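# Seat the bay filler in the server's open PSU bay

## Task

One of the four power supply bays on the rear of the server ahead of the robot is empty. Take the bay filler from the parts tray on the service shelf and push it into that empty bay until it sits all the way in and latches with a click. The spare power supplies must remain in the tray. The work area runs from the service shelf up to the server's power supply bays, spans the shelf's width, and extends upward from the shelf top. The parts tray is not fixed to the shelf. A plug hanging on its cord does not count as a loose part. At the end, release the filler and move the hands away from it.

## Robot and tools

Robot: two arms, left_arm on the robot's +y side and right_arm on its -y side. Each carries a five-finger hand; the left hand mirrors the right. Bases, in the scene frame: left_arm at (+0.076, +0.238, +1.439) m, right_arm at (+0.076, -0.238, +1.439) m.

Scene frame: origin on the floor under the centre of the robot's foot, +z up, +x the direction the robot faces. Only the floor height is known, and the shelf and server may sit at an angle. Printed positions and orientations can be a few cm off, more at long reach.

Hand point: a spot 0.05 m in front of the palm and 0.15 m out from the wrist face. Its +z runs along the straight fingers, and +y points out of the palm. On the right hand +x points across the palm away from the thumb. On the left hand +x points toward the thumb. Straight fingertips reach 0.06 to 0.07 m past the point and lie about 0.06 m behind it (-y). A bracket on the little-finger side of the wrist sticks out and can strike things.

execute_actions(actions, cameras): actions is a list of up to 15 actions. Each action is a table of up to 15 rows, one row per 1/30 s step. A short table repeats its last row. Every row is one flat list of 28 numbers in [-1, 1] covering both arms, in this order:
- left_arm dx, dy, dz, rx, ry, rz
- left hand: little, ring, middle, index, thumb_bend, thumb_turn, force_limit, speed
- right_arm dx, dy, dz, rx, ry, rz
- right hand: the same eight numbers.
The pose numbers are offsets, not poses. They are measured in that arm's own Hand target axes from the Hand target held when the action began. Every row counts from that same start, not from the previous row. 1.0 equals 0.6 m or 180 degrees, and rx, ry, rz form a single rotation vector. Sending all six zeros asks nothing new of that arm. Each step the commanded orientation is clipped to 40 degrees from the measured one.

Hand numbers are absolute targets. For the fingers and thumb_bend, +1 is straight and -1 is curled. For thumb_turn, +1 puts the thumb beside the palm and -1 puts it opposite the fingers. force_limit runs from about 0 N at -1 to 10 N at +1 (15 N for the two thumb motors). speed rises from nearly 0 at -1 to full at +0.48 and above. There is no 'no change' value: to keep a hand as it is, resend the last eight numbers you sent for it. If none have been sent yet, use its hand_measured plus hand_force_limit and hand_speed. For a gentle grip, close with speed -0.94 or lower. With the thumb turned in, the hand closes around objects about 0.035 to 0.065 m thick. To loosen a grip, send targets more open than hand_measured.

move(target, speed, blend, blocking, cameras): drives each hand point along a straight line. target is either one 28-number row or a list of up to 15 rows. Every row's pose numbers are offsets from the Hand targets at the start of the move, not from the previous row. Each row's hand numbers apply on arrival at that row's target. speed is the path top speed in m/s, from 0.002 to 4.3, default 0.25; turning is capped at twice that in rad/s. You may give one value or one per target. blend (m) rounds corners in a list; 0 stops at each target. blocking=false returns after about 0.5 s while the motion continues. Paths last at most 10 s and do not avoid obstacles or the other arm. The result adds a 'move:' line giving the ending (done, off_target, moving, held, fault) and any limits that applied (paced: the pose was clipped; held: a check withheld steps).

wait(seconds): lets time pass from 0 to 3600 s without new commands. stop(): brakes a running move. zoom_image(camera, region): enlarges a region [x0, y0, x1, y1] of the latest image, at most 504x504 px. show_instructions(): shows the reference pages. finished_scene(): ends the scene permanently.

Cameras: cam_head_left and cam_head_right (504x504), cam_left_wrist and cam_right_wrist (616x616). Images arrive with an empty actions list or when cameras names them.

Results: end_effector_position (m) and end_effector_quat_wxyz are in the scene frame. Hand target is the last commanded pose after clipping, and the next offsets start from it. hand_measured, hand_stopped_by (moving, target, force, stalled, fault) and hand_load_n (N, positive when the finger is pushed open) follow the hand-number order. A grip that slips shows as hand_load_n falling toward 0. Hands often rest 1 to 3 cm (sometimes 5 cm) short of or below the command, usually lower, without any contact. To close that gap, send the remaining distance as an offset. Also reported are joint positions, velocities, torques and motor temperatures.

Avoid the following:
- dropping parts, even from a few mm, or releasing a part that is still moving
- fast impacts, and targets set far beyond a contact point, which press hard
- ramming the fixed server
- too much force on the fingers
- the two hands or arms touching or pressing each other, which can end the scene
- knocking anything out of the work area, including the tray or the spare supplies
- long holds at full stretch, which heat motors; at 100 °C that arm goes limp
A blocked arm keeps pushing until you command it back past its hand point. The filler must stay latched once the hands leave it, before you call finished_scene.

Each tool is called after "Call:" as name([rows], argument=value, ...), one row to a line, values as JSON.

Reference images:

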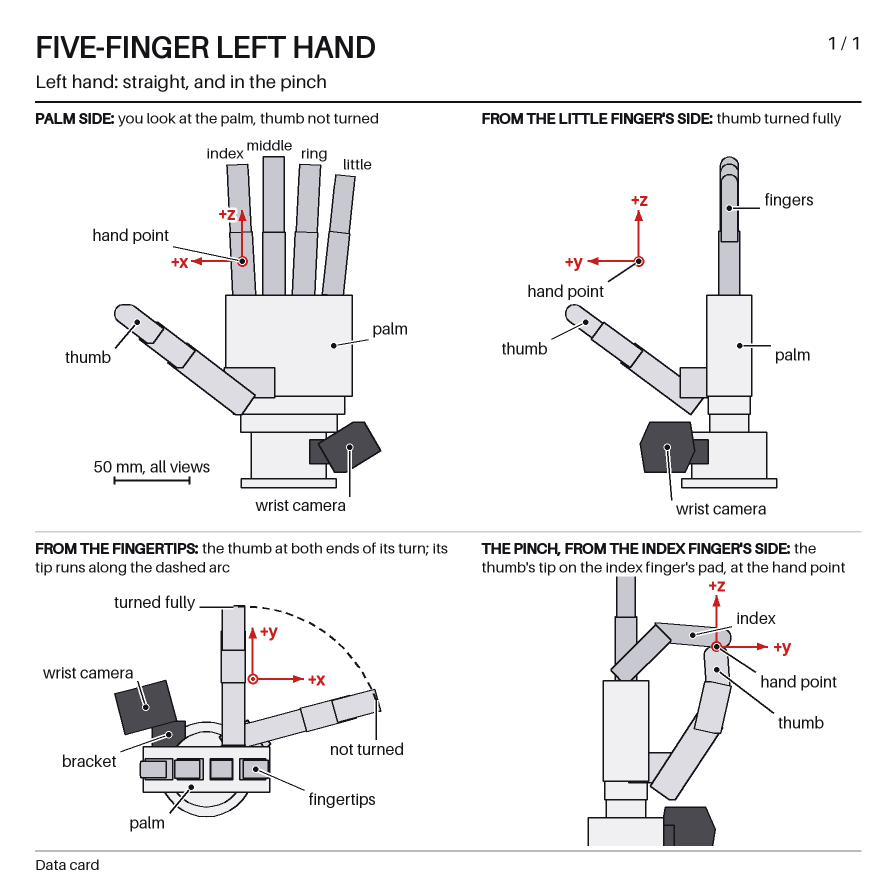

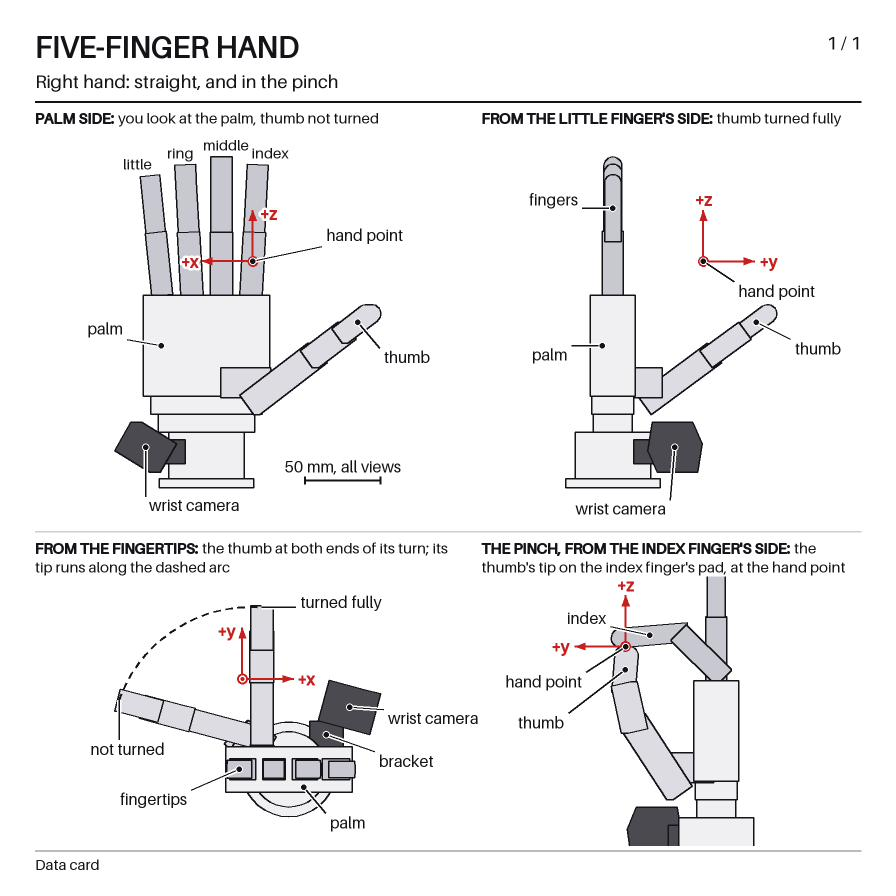

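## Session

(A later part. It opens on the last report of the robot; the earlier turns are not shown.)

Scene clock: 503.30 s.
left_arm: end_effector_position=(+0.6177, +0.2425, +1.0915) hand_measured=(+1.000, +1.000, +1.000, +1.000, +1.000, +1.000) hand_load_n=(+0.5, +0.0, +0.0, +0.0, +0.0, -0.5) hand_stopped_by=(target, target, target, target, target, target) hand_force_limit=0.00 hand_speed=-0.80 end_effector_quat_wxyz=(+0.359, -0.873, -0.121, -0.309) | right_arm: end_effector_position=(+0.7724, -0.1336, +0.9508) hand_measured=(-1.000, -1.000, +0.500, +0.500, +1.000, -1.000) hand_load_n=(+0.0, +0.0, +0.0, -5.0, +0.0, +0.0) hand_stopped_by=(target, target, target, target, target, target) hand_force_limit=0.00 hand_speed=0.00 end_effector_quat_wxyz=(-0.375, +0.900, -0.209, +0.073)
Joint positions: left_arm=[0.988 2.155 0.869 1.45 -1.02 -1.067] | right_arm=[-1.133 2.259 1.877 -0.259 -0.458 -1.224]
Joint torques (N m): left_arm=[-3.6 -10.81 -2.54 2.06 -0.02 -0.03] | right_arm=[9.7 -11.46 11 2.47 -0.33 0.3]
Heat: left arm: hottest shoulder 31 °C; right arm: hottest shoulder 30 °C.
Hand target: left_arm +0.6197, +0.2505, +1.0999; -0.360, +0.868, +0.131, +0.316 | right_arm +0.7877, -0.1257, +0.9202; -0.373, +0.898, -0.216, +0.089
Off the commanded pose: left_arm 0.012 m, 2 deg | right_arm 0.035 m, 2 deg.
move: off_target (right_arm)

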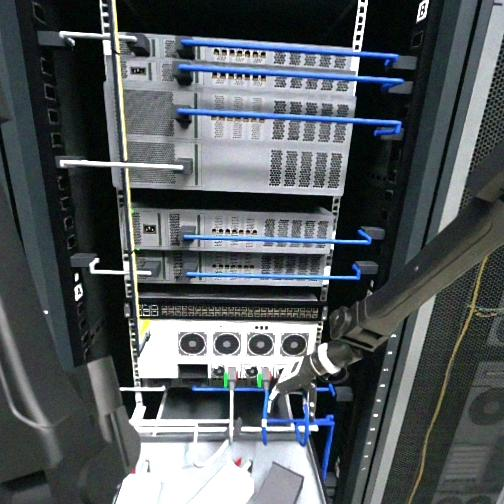

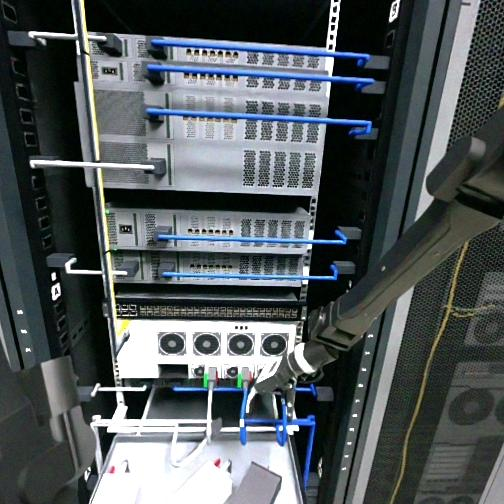

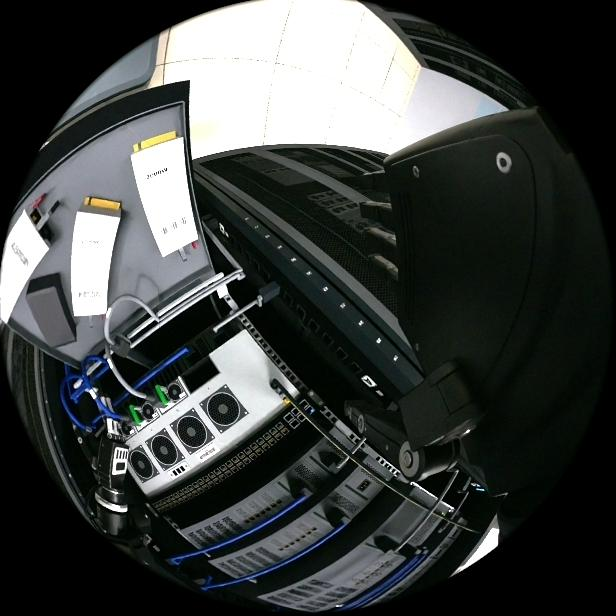

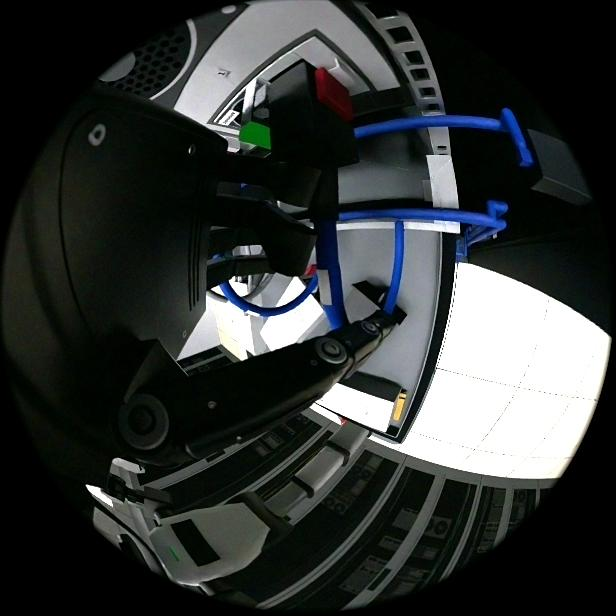

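Call:
move(target=[0,0,0,0,0,0,1,1,1,1,1,1,0,-0.8,0,0,0,0,0,0,-1,-1,0.5,0.5,1,1,0,0], cameras=["cam_right_wrist"])

Call:
zoom_image(camera="cam_right_wrist", region=[200, 200, 440, 440])

Scene clock: 573.20 s.
left_arm: end_effector_position=(+0.6177, +0.2425, +1.0915) hand_measured=(+1.000, +1.000, +1.000, +1.000, +1.000, +1.000) hand_load_n=(+0.0, +0.0, +0.0, +0.0, +0.0, +0.0) hand_stopped_by=(target, target, target, target, target, target) hand_force_limit=0.00 hand_speed=-0.80 end_effector_quat_wxyz=(+0.359, -0.873, -0.121, -0.309) | right_arm: end_effector_position=(+0.7725, -0.1337, +0.9509) hand_measured=(-1.000, -1.000, +0.500, +0.500, +1.000, +1.000) hand_load_n=(+0.0, +0.0, +0.0, -5.5, +0.0, +0.0) hand_stopped_by=(target, target, target, target, target, target) hand_force_limit=0.00 hand_speed=0.00 end_effector_quat_wxyz=(-0.375, +0.901, -0.209, +0.073)
Joint positions: left_arm=[0.988 2.155 0.869 1.45 -1.02 -1.067] | right_arm=[-1.133 2.259 1.877 -0.26 -0.458 -1.225]
Joint torques (N m): left_arm=[-3.25 -10.58 -2.48 2.11 -0.02 -0.06] | right_arm=[9.76 -11.28 11.03 2.43 -0.32 0.3]
Heat: left arm: hottest shoulder 28 °C; right arm: hottest elbow 32 °C.
Hand target: left_arm +0.6197, +0.2505, +1.0999; -0.360, +0.868, +0.131, +0.316 | right_arm +0.7879, -0.1258, +0.9203; -0.373, +0.898, -0.216, +0.090
Off the commanded pose: left_arm 0.012 m, 2 deg | right_arm 0.035 m, 2 deg.
move: done

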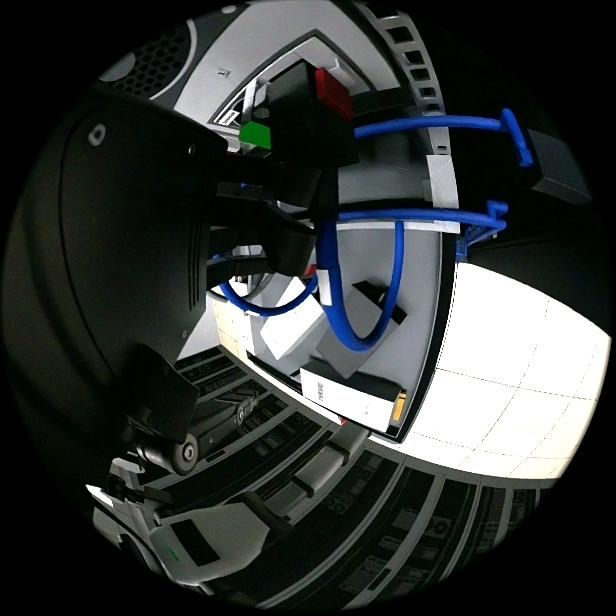

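Scaled by 2.100 from the camera's image (finer frame: 880x880).

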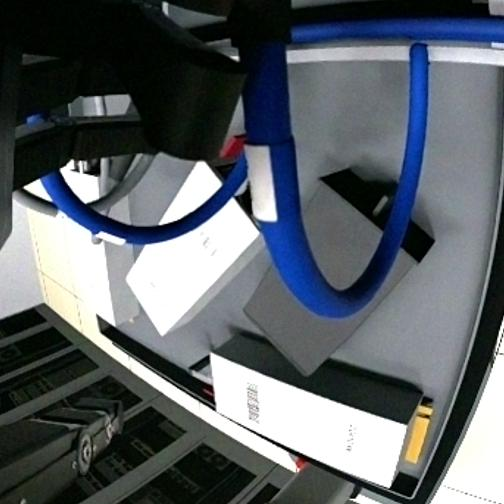

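Call:
execute_actions(actions=[], cameras=["cam_head_left","cam_head_right"])

Call:
zoom_image(camera="cam_head_left", region=[0, 320, 160, 504])

Call:
zoom_image(camera="cam_head_right", region=[0, 320, 160, 504])

Call:
zoom_image(camera="cam_head_left", region=[250, 320, 370, 440])

Call:
zoom_image(camera="cam_head_right", region=[230, 320, 350, 440])

Scene clock: 637.57 s.
left_arm: end_effector_position=(+0.6177, +0.2425, +1.0915) hand_measured=(+1.000, +1.000, +1.000, +1.000, +1.000, +1.000) hand_load_n=(+0.0, +0.0, +0.0, -0.5, -0.5, +0.0) hand_stopped_by=(target, target, target, target, target, target) hand_force_limit=0.00 hand_speed=-0.80 end_effector_quat_wxyz=(+0.359, -0.873, -0.121, -0.309) | right_arm: end_effector_position=(+0.7725, -0.1337, +0.9509) hand_measured=(-1.000, -1.000, +0.500, +0.500, +1.000, +1.000) hand_load_n=(+0.0, +0.0, +0.0, -5.5, +0.0, +0.0) hand_stopped_by=(target, target, target, target, target, target) hand_force_limit=0.00 hand_speed=0.00 end_effector_quat_wxyz=(-0.375, +0.901, -0.209, +0.073)
Joint positions: left_arm=[0.988 2.155 0.869 1.45 -1.02 -1.067] | right_arm=[-1.133 2.259 1.877 -0.26 -0.458 -1.225]
Joint velocities: within noise
Joint torques (N m): left_arm=[-3.49 -11.05 -2.47 2.06 -0.03 -0.02] | right_arm=[9.76 -11.28 11.02 2.41 -0.33 0.31]
Motor temperatures (°C): left_arm=[24 27 27 26 22 25] | right_arm=[24 31 35 25 23 25]
Heat: left arm: hottest shoulder 27 °C; right arm: hottest elbow 35 °C.
Hand target: left_arm +0.6197, +0.2505, +1.0999; -0.360, +0.868, +0.131, +0.316 | right_arm +0.7879, -0.1258, +0.9203; -0.373, +0.898, -0.216, +0.090
Off the commanded pose: left_arm 0.012 m, 2 deg | right_arm 0.035 m, 2 deg.
Images, in order (width x height): cam_head_left 504x504, cam_head_right 504x504.

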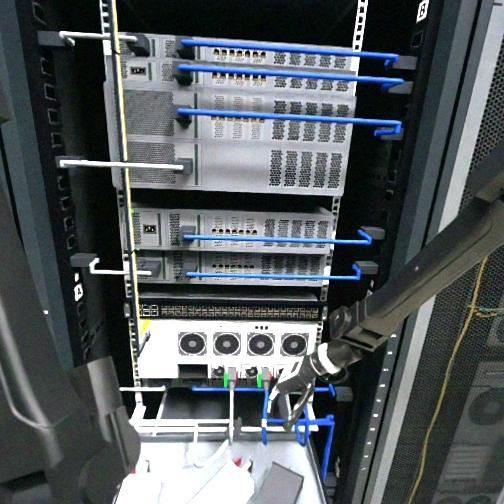

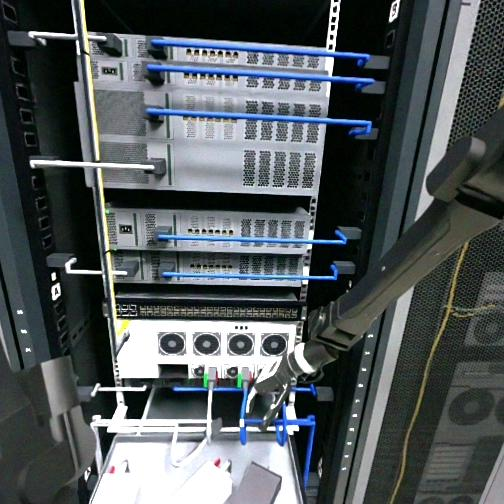

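Scaled by 2.739.

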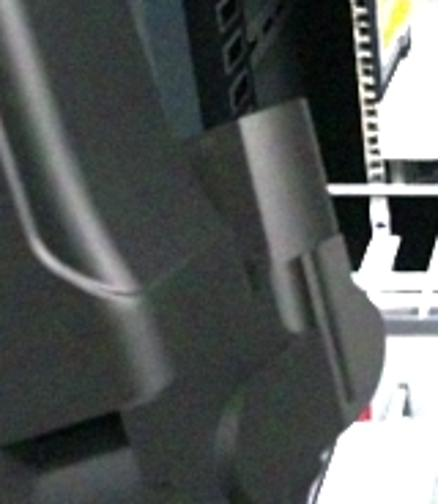

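Scaled by 2.739.

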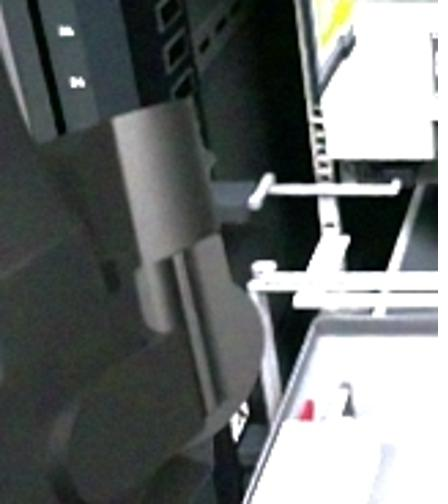

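Scaled by 4.200.

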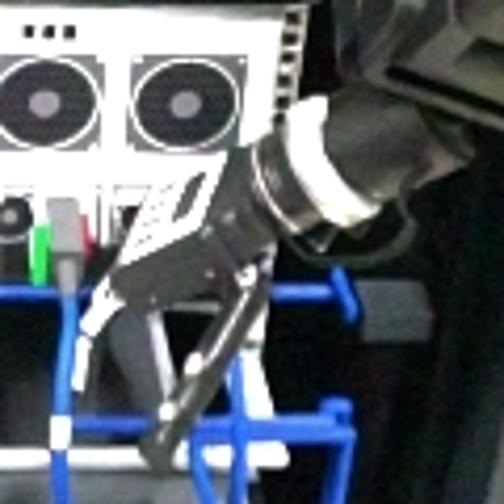

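Scaled by 4.200.

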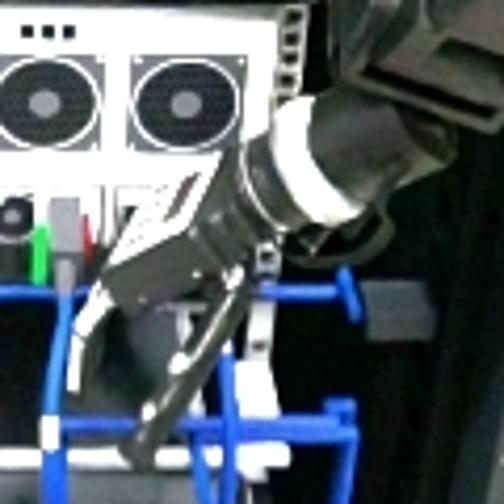

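Call:
move(target=[0,0,0,0,0,0,1,1,1,1,1,1,0,-0.8,-0.172,0,-0.188,0,0,0,-1,-1,0.5,0.5,1,1,0,0], cameras=["cam_right_wrist","cam_head_left"])

Call:
zoom_image(camera="cam_right_wrist", region=[180, 150, 480, 450])

Scene clock: 749.17 s.
left_arm: end_effector_position=(+0.6177, +0.2425, +1.0915) hand_measured=(+1.000, +1.000, +1.000, +1.000, +1.000, +1.000) hand_load_n=(+0.0, +0.0, +0.0, +0.0, +0.0, +0.0) hand_stopped_by=(target, target, target, target, target, target) hand_force_limit=0.00 hand_speed=-0.80 end_effector_quat_wxyz=(+0.359, -0.873, -0.121, -0.309) | right_arm: end_effector_position=(+0.6601, -0.1341, +1.0046) hand_measured=(-1.000, -1.000, +0.500, +0.500, +1.000, +1.000) hand_load_n=(+0.0, +0.0, +0.0, +0.0, +0.0, +0.0) hand_stopped_by=(target, target, target, target, target, target) hand_force_limit=0.00 hand_speed=0.00 end_effector_quat_wxyz=(-0.379, +0.899, -0.205, +0.084)
Joint positions: left_arm=[0.988 2.155 0.869 1.45 -1.02 -1.067] | right_arm=[-1.134 2.016 1.338 0.058 -0.466 -1.229]
Joint torques (N m): left_arm=[-3.43 -10.93 -2.44 2.02 -0.01 -0.05] | right_arm=[6.53 -14.33 1.74 1.51 -0.83 0.16]
Heat: left arm: hottest shoulder 27 °C; right arm: hottest elbow 36 °C.
Hand target: left_arm +0.6197, +0.2505, +1.0999; -0.360, +0.868, +0.131, +0.316 | right_arm +0.6595, -0.1500, +1.0000; -0.373, +0.898, -0.216, +0.089
Off the commanded pose: left_arm 0.012 m, 2 deg | right_arm 0.017 m, 2 deg.
move: off_target (right_arm)
Images, in order (width x height): cam_head_left 504x504, cam_right_wrist 616x616.

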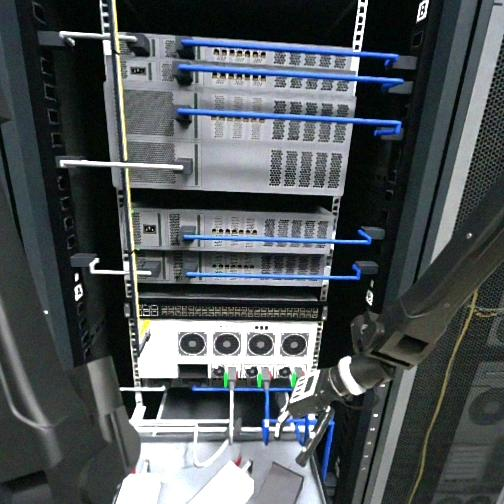

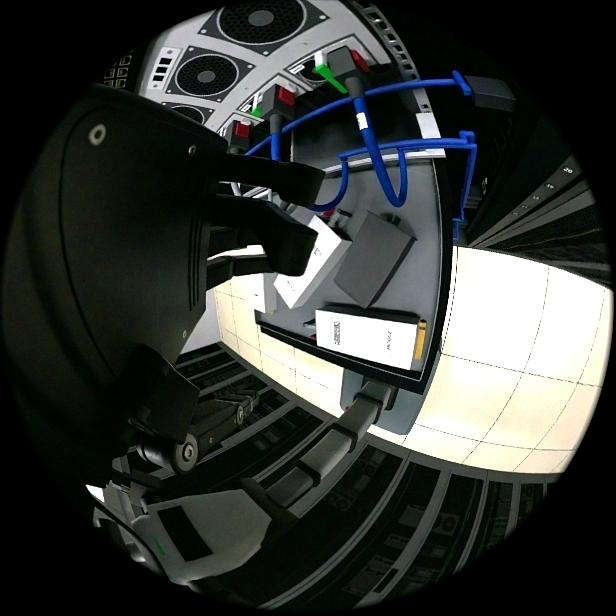

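Scaled by 1.680 from the camera's image (finer frame: 880x880).

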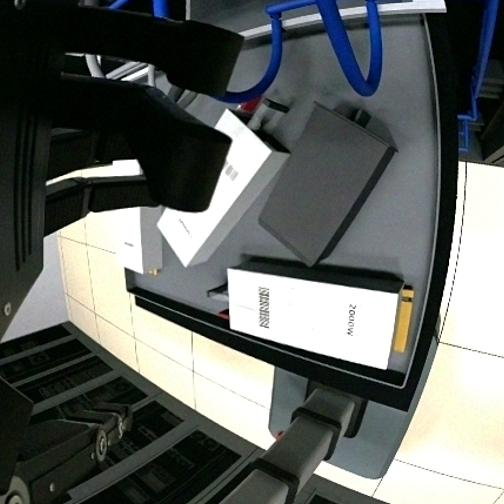

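Call:
execute_actions(actions=[], cameras=["cam_head_left","cam_head_right"])

Call:
zoom_image(camera="cam_head_left", region=[260, 350, 380, 470])

Call:
zoom_image(camera="cam_head_right", region=[240, 350, 360, 470])

Scene clock: 810.87 s.
left_arm: end_effector_position=(+0.6177, +0.2425, +1.0915) hand_measured=(+1.000, +1.000, +1.000, +1.000, +1.000, +1.000) hand_load_n=(+0.0, +0.0, +0.0, -0.5, +0.0, +0.0) hand_stopped_by=(target, target, target, target, target, target) hand_force_limit=0.00 hand_speed=-0.80 end_effector_quat_wxyz=(+0.359, -0.873, -0.121, -0.309) | right_arm: end_effector_position=(+0.6601, -0.1341, +1.0046) hand_measured=(-1.000, -1.000, +0.500, +0.500, +1.000, +1.000) hand_load_n=(+0.5, +0.0, +0.0, +0.0, +0.0, +0.0) hand_stopped_by=(target, target, target, target, target, target) hand_force_limit=0.00 hand_speed=0.00 end_effector_quat_wxyz=(-0.379, +0.899, -0.205, +0.084)
Joint positions: left_arm=[0.988 2.155 0.869 1.45 -1.02 -1.067] | right_arm=[-1.134 2.016 1.338 0.058 -0.466 -1.229]
Joint velocities: within noise
Joint torques (N m): left_arm=[-3.55 -10.75 -2.48 2.07 -0.01 -0.04] | right_arm=[6.83 -14.1 1.78 1.43 -0.82 0.17]
Motor temperatures (°C): left_arm=[23 27 27 26 22 25] | right_arm=[24 33 31 25 24 25]
Heat: left arm: hottest shoulder 27 °C; right arm: hottest shoulder 33 °C.
Hand target: left_arm +0.6197, +0.2505, +1.0999; -0.360, +0.868, +0.131, +0.316 | right_arm +0.6595, -0.1500, +1.0000; -0.373, +0.898, -0.216, +0.089
Off the commanded pose: left_arm 0.012 m, 2 deg | right_arm 0.017 m, 2 deg.
Images, in order (width x height): cam_head_left 504x504, cam_head_right 504x504.

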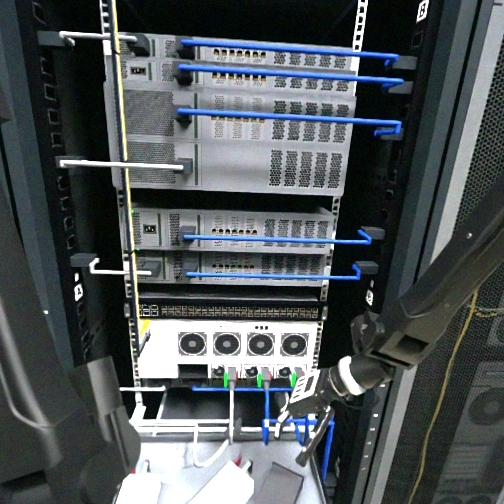

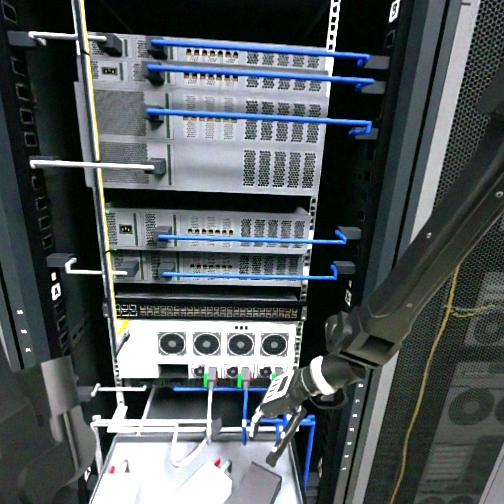

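Scaled by 4.200.

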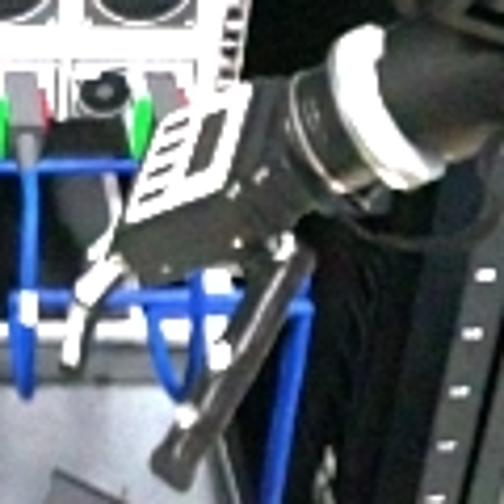

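Scaled by 4.200.

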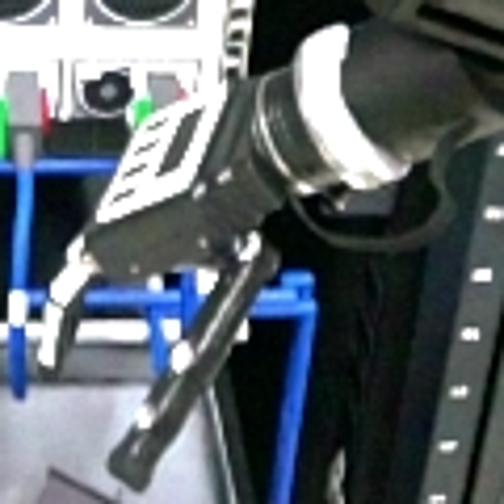

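Call:
move(target=[0,0,0,0,0,0,1,1,1,1,1,1,0,-0.8,0.026,0.0475,0.2118,0,0,0,-1,-1,0.45,0.45,1,-1,0,0], speed=0.15, cameras=["cam_right_wrist","cam_head_left","cam_head_right"])

Call:
zoom_image(camera="cam_right_wrist", region=[180, 150, 480, 450])

Call:
zoom_image(camera="cam_head_left", region=[220, 384, 340, 504])

Call:
zoom_image(camera="cam_head_right", region=[200, 384, 320, 504])

Scene clock: 844.30 s.
left_arm: end_effector_position=(+0.6177, +0.2425, +1.0915) hand_measured=(+1.000, +1.000, +1.000, +1.000, +1.000, +1.000) hand_load_n=(+0.0, +0.0, +0.0, +0.0, +0.0, +0.0) hand_stopped_by=(target, target, target, target, target, target) hand_force_limit=0.00 hand_speed=-0.80 end_effector_quat_wxyz=(+0.359, -0.873, -0.121, -0.309) | right_arm: end_effector_position=(+0.7080, -0.1121, +0.8949) hand_measured=(-1.000, -1.000, +0.450, +0.450, +1.000, -1.000) hand_load_n=(+0.0, +0.0, -1.0, +0.0, +0.0, +0.0) hand_stopped_by=(target, target, target, target, target, target) hand_force_limit=0.00 hand_speed=0.00 end_effector_quat_wxyz=(-0.367, +0.899, -0.216, +0.098)
Joint positions: left_arm=[0.988 2.155 0.869 1.45 -1.02 -1.067] | right_arm=[-1.134 2.327 1.718 0.022 -0.437 -1.208]
Joint torques (N m): left_arm=[-3.6 -10.81 -2.45 2.06 -0.01 -0.05] | right_arm=[10.99 -13.57 4.56 0.35 -0.65 0.22]
Heat: left arm: hottest shoulder 27 °C; right arm: hottest shoulder 33 °C.
Hand target: left_arm +0.6197, +0.2505, +1.0999; -0.360, +0.868, +0.131, +0.316 | right_arm +0.7052, -0.0948, +0.8900; -0.373, +0.898, -0.216, +0.089
Off the commanded pose: left_arm 0.012 m, 2 deg | right_arm 0.018 m, 1 deg.
move: off_target (right_arm)
Images, in order (width x height): cam_head_left 504x504, cam_head_right 504x504, cam_right_wrist 616x616.

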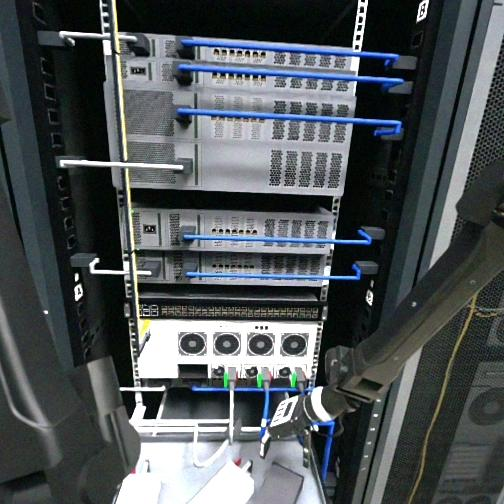

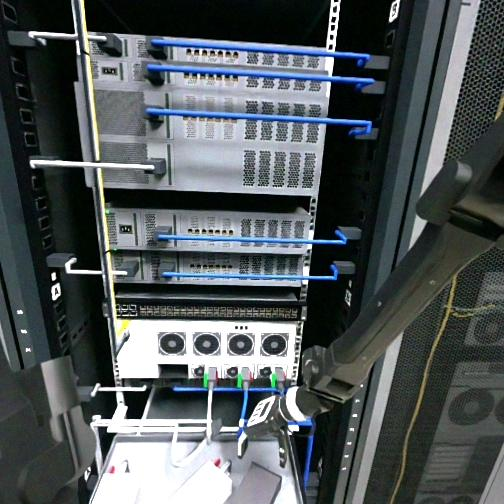

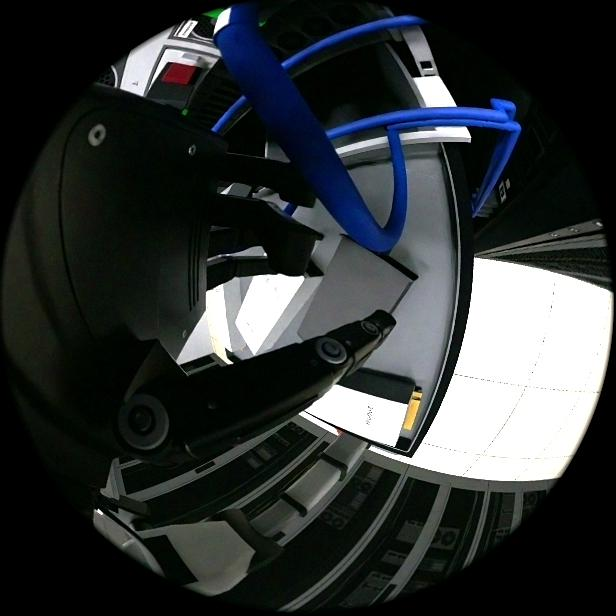

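Scaled by 1.680 from the camera's image (finer frame: 880x880).

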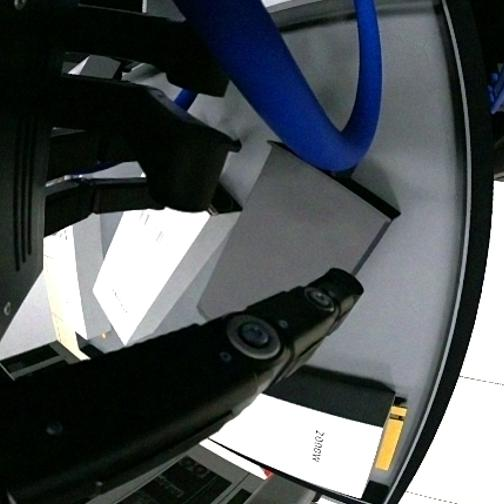

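Scaled by 4.200.

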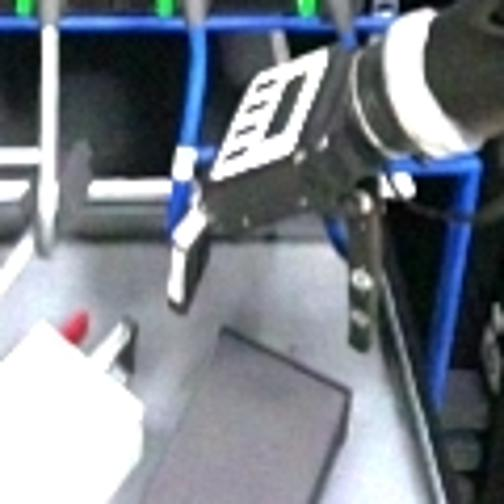

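Scaled by 4.200.

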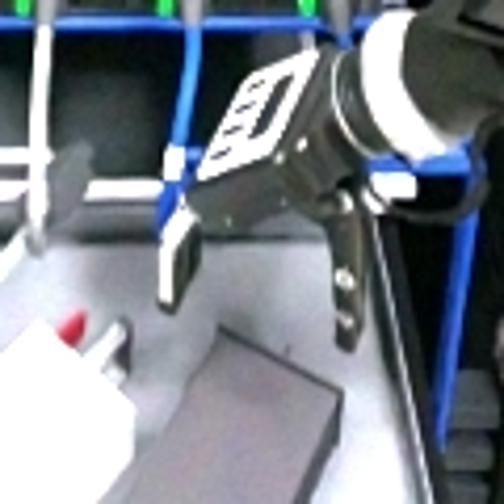

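Call:
move(target=[0,0,0,0,0,0,1,1,1,1,1,1,0,-0.8,-0.0203,0.0463,0.0715,0,0,0,-1,-1,0.45,0.45,1,-1,0,0], speed=0.1, cameras=["cam_head_left","cam_head_right","cam_right_wrist"])

Scene clock: 892.77 s.
left_arm: end_effector_position=(+0.6177, +0.2425, +1.0915) hand_measured=(+1.000, +1.000, +1.000, +1.000, +1.000, +1.000) hand_load_n=(+0.0, +0.0, +0.0, +0.0, +0.0, +0.0) hand_stopped_by=(target, target, target, target, target, target) hand_force_limit=0.00 hand_speed=-0.80 end_effector_quat_wxyz=(+0.359, -0.873, -0.121, -0.309) | right_arm: end_effector_position=(+0.6991, -0.0945, +0.8424) hand_measured=(-1.000, -1.000, +0.450, +0.450, +1.000, -1.000) hand_load_n=(+0.0, +0.0, +0.0, +0.0, +0.0, +0.0) hand_stopped_by=(target, target, target, target, target, target) hand_force_limit=0.00 hand_speed=0.00 end_effector_quat_wxyz=(-0.368, +0.899, -0.216, +0.095)
Joint positions: left_arm=[0.988 2.155 0.869 1.45 -1.02 -1.067] | right_arm=[-1.134 2.47 1.857 0.02 -0.439 -1.207]
Joint torques (N m): left_arm=[-3.55 -10.7 -2.52 2.06 -0.01 -0.04] | right_arm=[11.34 -13.86 4.63 0.42 -0.64 0.18]
Heat: left arm: hottest shoulder 27 °C; right arm: hottest shoulder 31 °C.
Hand target: left_arm +0.6197, +0.2505, +1.0999; -0.360, +0.868, +0.131, +0.316 | right_arm +0.6994, -0.0796, +0.8402; -0.373, +0.898, -0.216, +0.090
Off the commanded pose: left_arm 0.012 m, 2 deg | right_arm 0.015 m, 1 deg.
move: off_target (right_arm)

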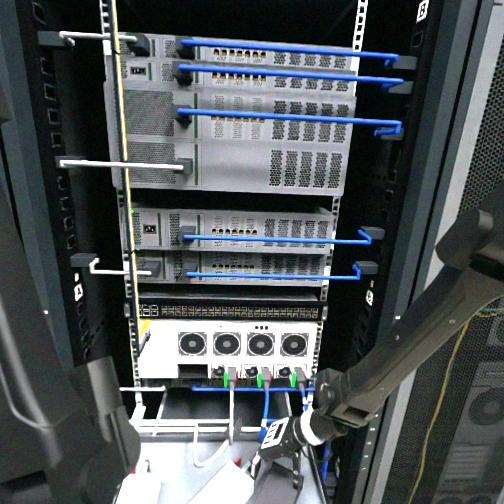

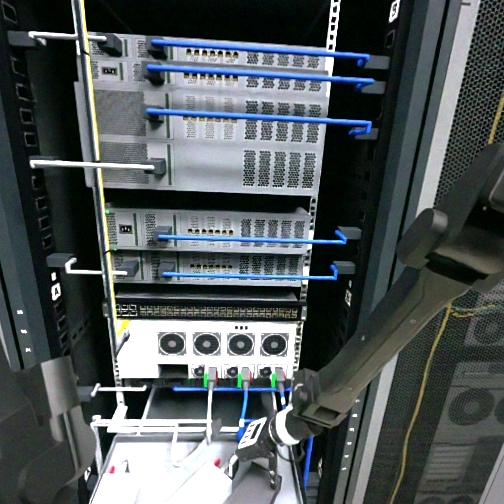

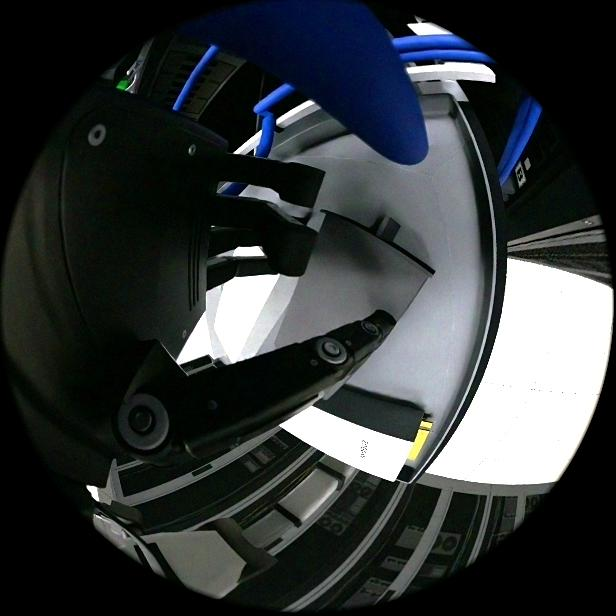

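Call:
zoom_image(camera="cam_head_left", region=[210, 354, 360, 504])

Call:
zoom_image(camera="cam_right_wrist", region=[160, 0, 560, 400])

Scaled by 3.360.

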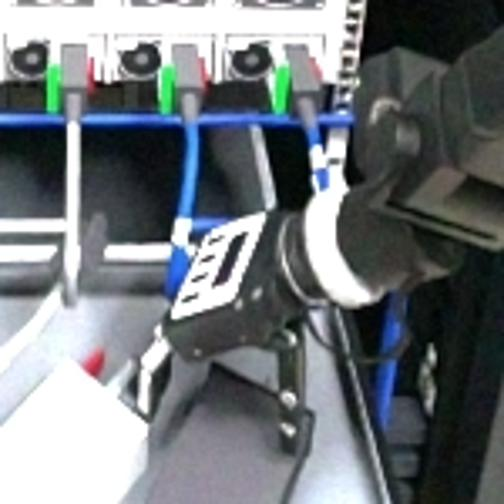

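Scaled by 1.260 from the camera's image (finer frame: 880x880).

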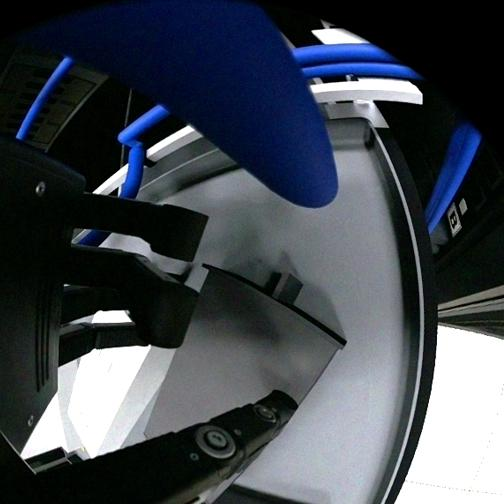

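Call:
move(target=[0,0,0,0,0,0,1,1,1,1,1,1,0,-0.8,0,-0.0471,-0.0471,0,0.0589,-0.0589,-1,-1,0.45,0.45,1,-1,0,0], speed=0.1, cameras=["cam_head_left","cam_right_wrist"])

Call:
zoom_image(camera="cam_right_wrist", region=[160, 0, 560, 400])

Scene clock: 978.90 s.
left_arm: end_effector_position=(+0.6177, +0.2425, +1.0915) hand_measured=(+1.000, +1.000, +1.000, +1.000, +1.000, +1.000) hand_load_n=(+0.0, +0.0, +0.0, +0.0, +0.0, +0.0) hand_stopped_by=(target, target, target, target, target, target) hand_force_limit=0.00 hand_speed=-0.80 end_effector_quat_wxyz=(+0.359, -0.873, -0.121, -0.309) | right_arm: end_effector_position=(+0.6916, -0.0920, +0.8708) hand_measured=(-1.000, -1.000, +0.450, +0.450, +1.000, -1.000) hand_load_n=(+0.0, +0.0, +0.0, +0.0, +0.0, +0.0) hand_stopped_by=(target, target, target, target, target, target) hand_force_limit=0.00 hand_speed=0.00 end_effector_quat_wxyz=(-0.337, +0.904, -0.178, +0.195)
Joint positions: left_arm=[0.988 2.155 0.869 1.45 -1.02 -1.067] | right_arm=[-1.097 2.388 1.606 0.363 -0.344 -1.275]
Joint torques (N m): left_arm=[-3.37 -10.7 -2.47 2.06 -0.03 -0.03] | right_arm=[11.63 -14.51 1.35 1.96 -0.48 -0.05]
Heat: left arm: hottest shoulder 27 °C; right arm: hottest shoulder 34 °C.
Hand target: left_arm +0.6197, +0.2505, +1.0999; -0.360, +0.868, +0.131, +0.316 | right_arm +0.6995, -0.0797, +0.8802; -0.342, +0.902, -0.166, +0.206
Off the commanded pose: left_arm 0.012 m, 2 deg | right_arm 0.017 m, 2 deg.
move: off_target (right_arm)

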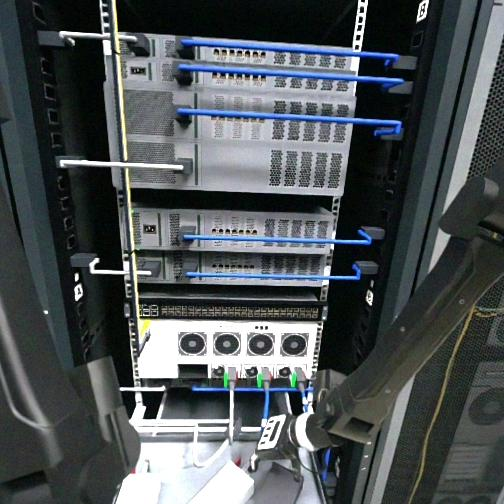

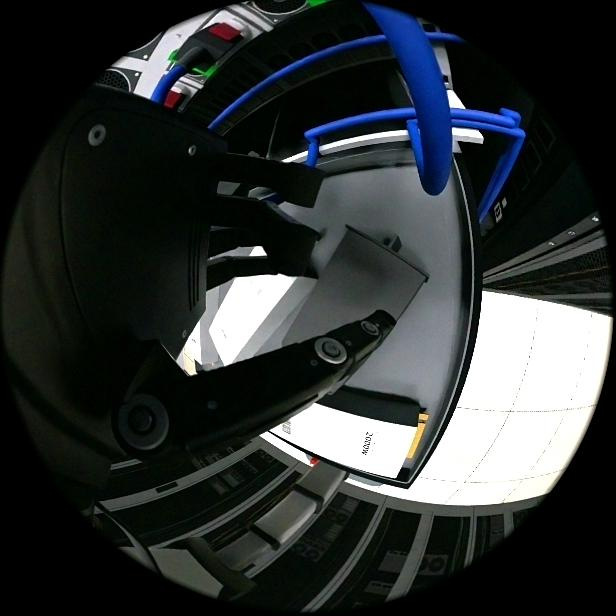

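Scaled by 1.260 from the camera's image (finer frame: 880x880).

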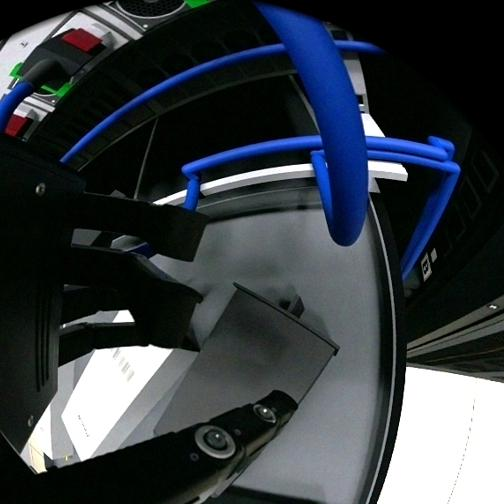

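Call:
zoom_image(camera="cam_head_left", region=[220, 404, 320, 504])

Call:
zoom_image(camera="cam_right_wrist", region=[190, 130, 440, 380])

Scaled by 5.040.

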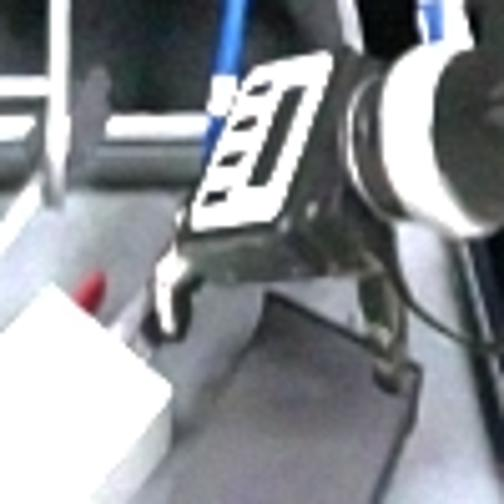

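Scaled by 2.016 from the camera's image (finer frame: 880x880).

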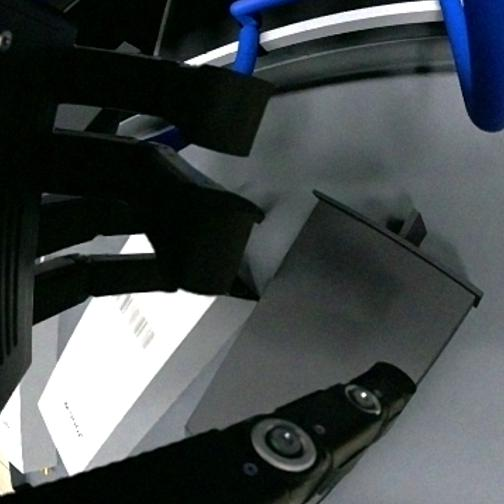

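Call:
move(target=[0,0,0,0,0,0,1,1,1,1,1,1,0,-0.8,-0.0342,0.0418,0.0332,0,0,0,-1,-1,0.45,0.45,1,-1,0,0], speed=0.1, cameras=["cam_head_left","cam_head_right","cam_right_wrist"])

Call:
zoom_image(camera="cam_head_left", region=[220, 404, 320, 504])

Call:
zoom_image(camera="cam_head_right", region=[200, 404, 300, 504])

Call:
zoom_image(camera="cam_right_wrist", region=[190, 150, 440, 400])

Scene clock: 1040.03 s.
left_arm: end_effector_position=(+0.6177, +0.2425, +1.0915) hand_measured=(+1.000, +1.000, +1.000, +1.000, +1.000, +1.000) hand_load_n=(+0.0, +0.0, +0.0, +0.0, +0.0, +0.0) hand_stopped_by=(target, target, target, target, target, target) hand_force_limit=0.00 hand_speed=-0.80 end_effector_quat_wxyz=(+0.359, -0.873, -0.121, -0.309) | right_arm: end_effector_position=(+0.6863, -0.0834, +0.8492) hand_measured=(-1.000, -1.000, +0.450, +0.450, +1.000, -1.000) hand_load_n=(+0.0, +0.0, +0.5, +0.0, +0.0, +0.0) hand_stopped_by=(target, target, target, target, target, target) hand_force_limit=0.00 hand_speed=0.00 end_effector_quat_wxyz=(-0.339, +0.903, -0.174, +0.200)
Joint positions: left_arm=[0.988 2.155 0.869 1.45 -1.02 -1.067] | right_arm=[-1.097 2.45 1.655 0.383 -0.35 -1.282]
Joint torques (N m): left_arm=[-3.72 -10.75 -2.48 2.04 -0.02 -0.04] | right_arm=[10.46 -12.28 2.89 1.7 -0.81 -0.08]
Heat: left arm: hottest shoulder 27 °C; right arm: hottest shoulder 32 °C.
Hand target: left_arm +0.6197, +0.2505, +1.0999; -0.360, +0.868, +0.131, +0.316 | right_arm +0.6874, -0.0776, +0.8441; -0.342, +0.902, -0.166, +0.206
Off the commanded pose: left_arm 0.012 m, 2 deg | right_arm 0.008 m, 1 deg.
move: done

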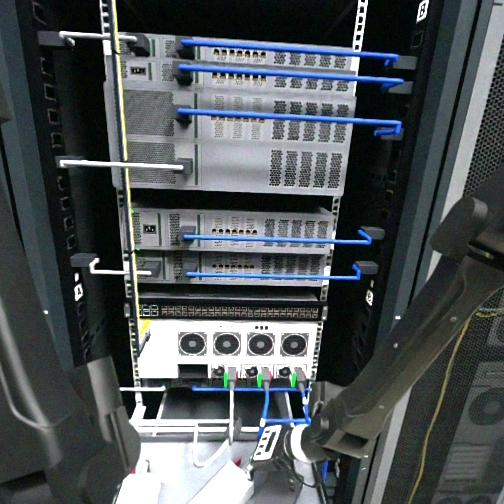

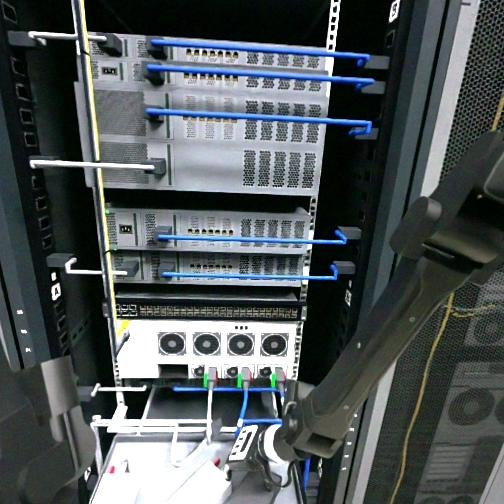

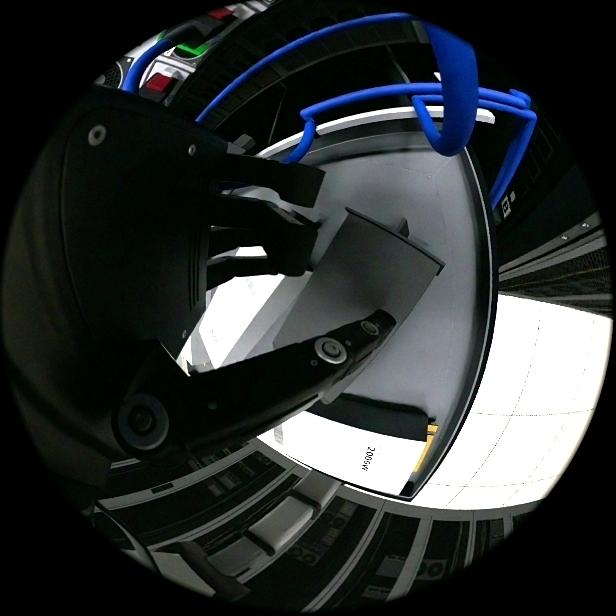

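Scaled by 5.040.

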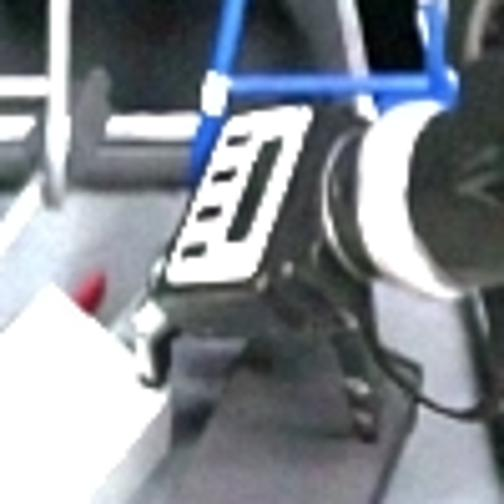

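Scaled by 5.040.

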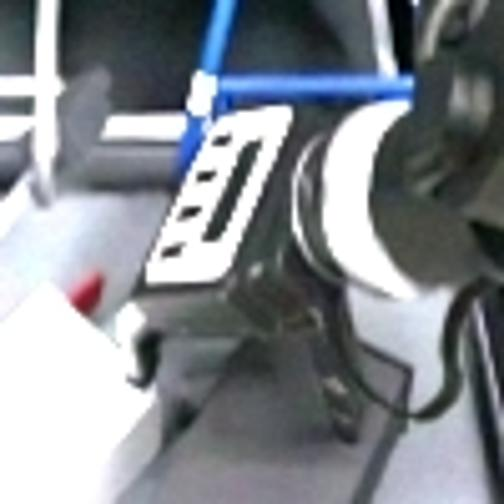

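Scaled by 2.016 from the camera's image (finer frame: 880x880).

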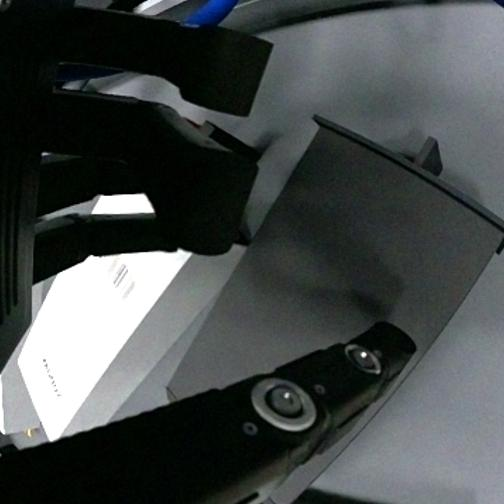

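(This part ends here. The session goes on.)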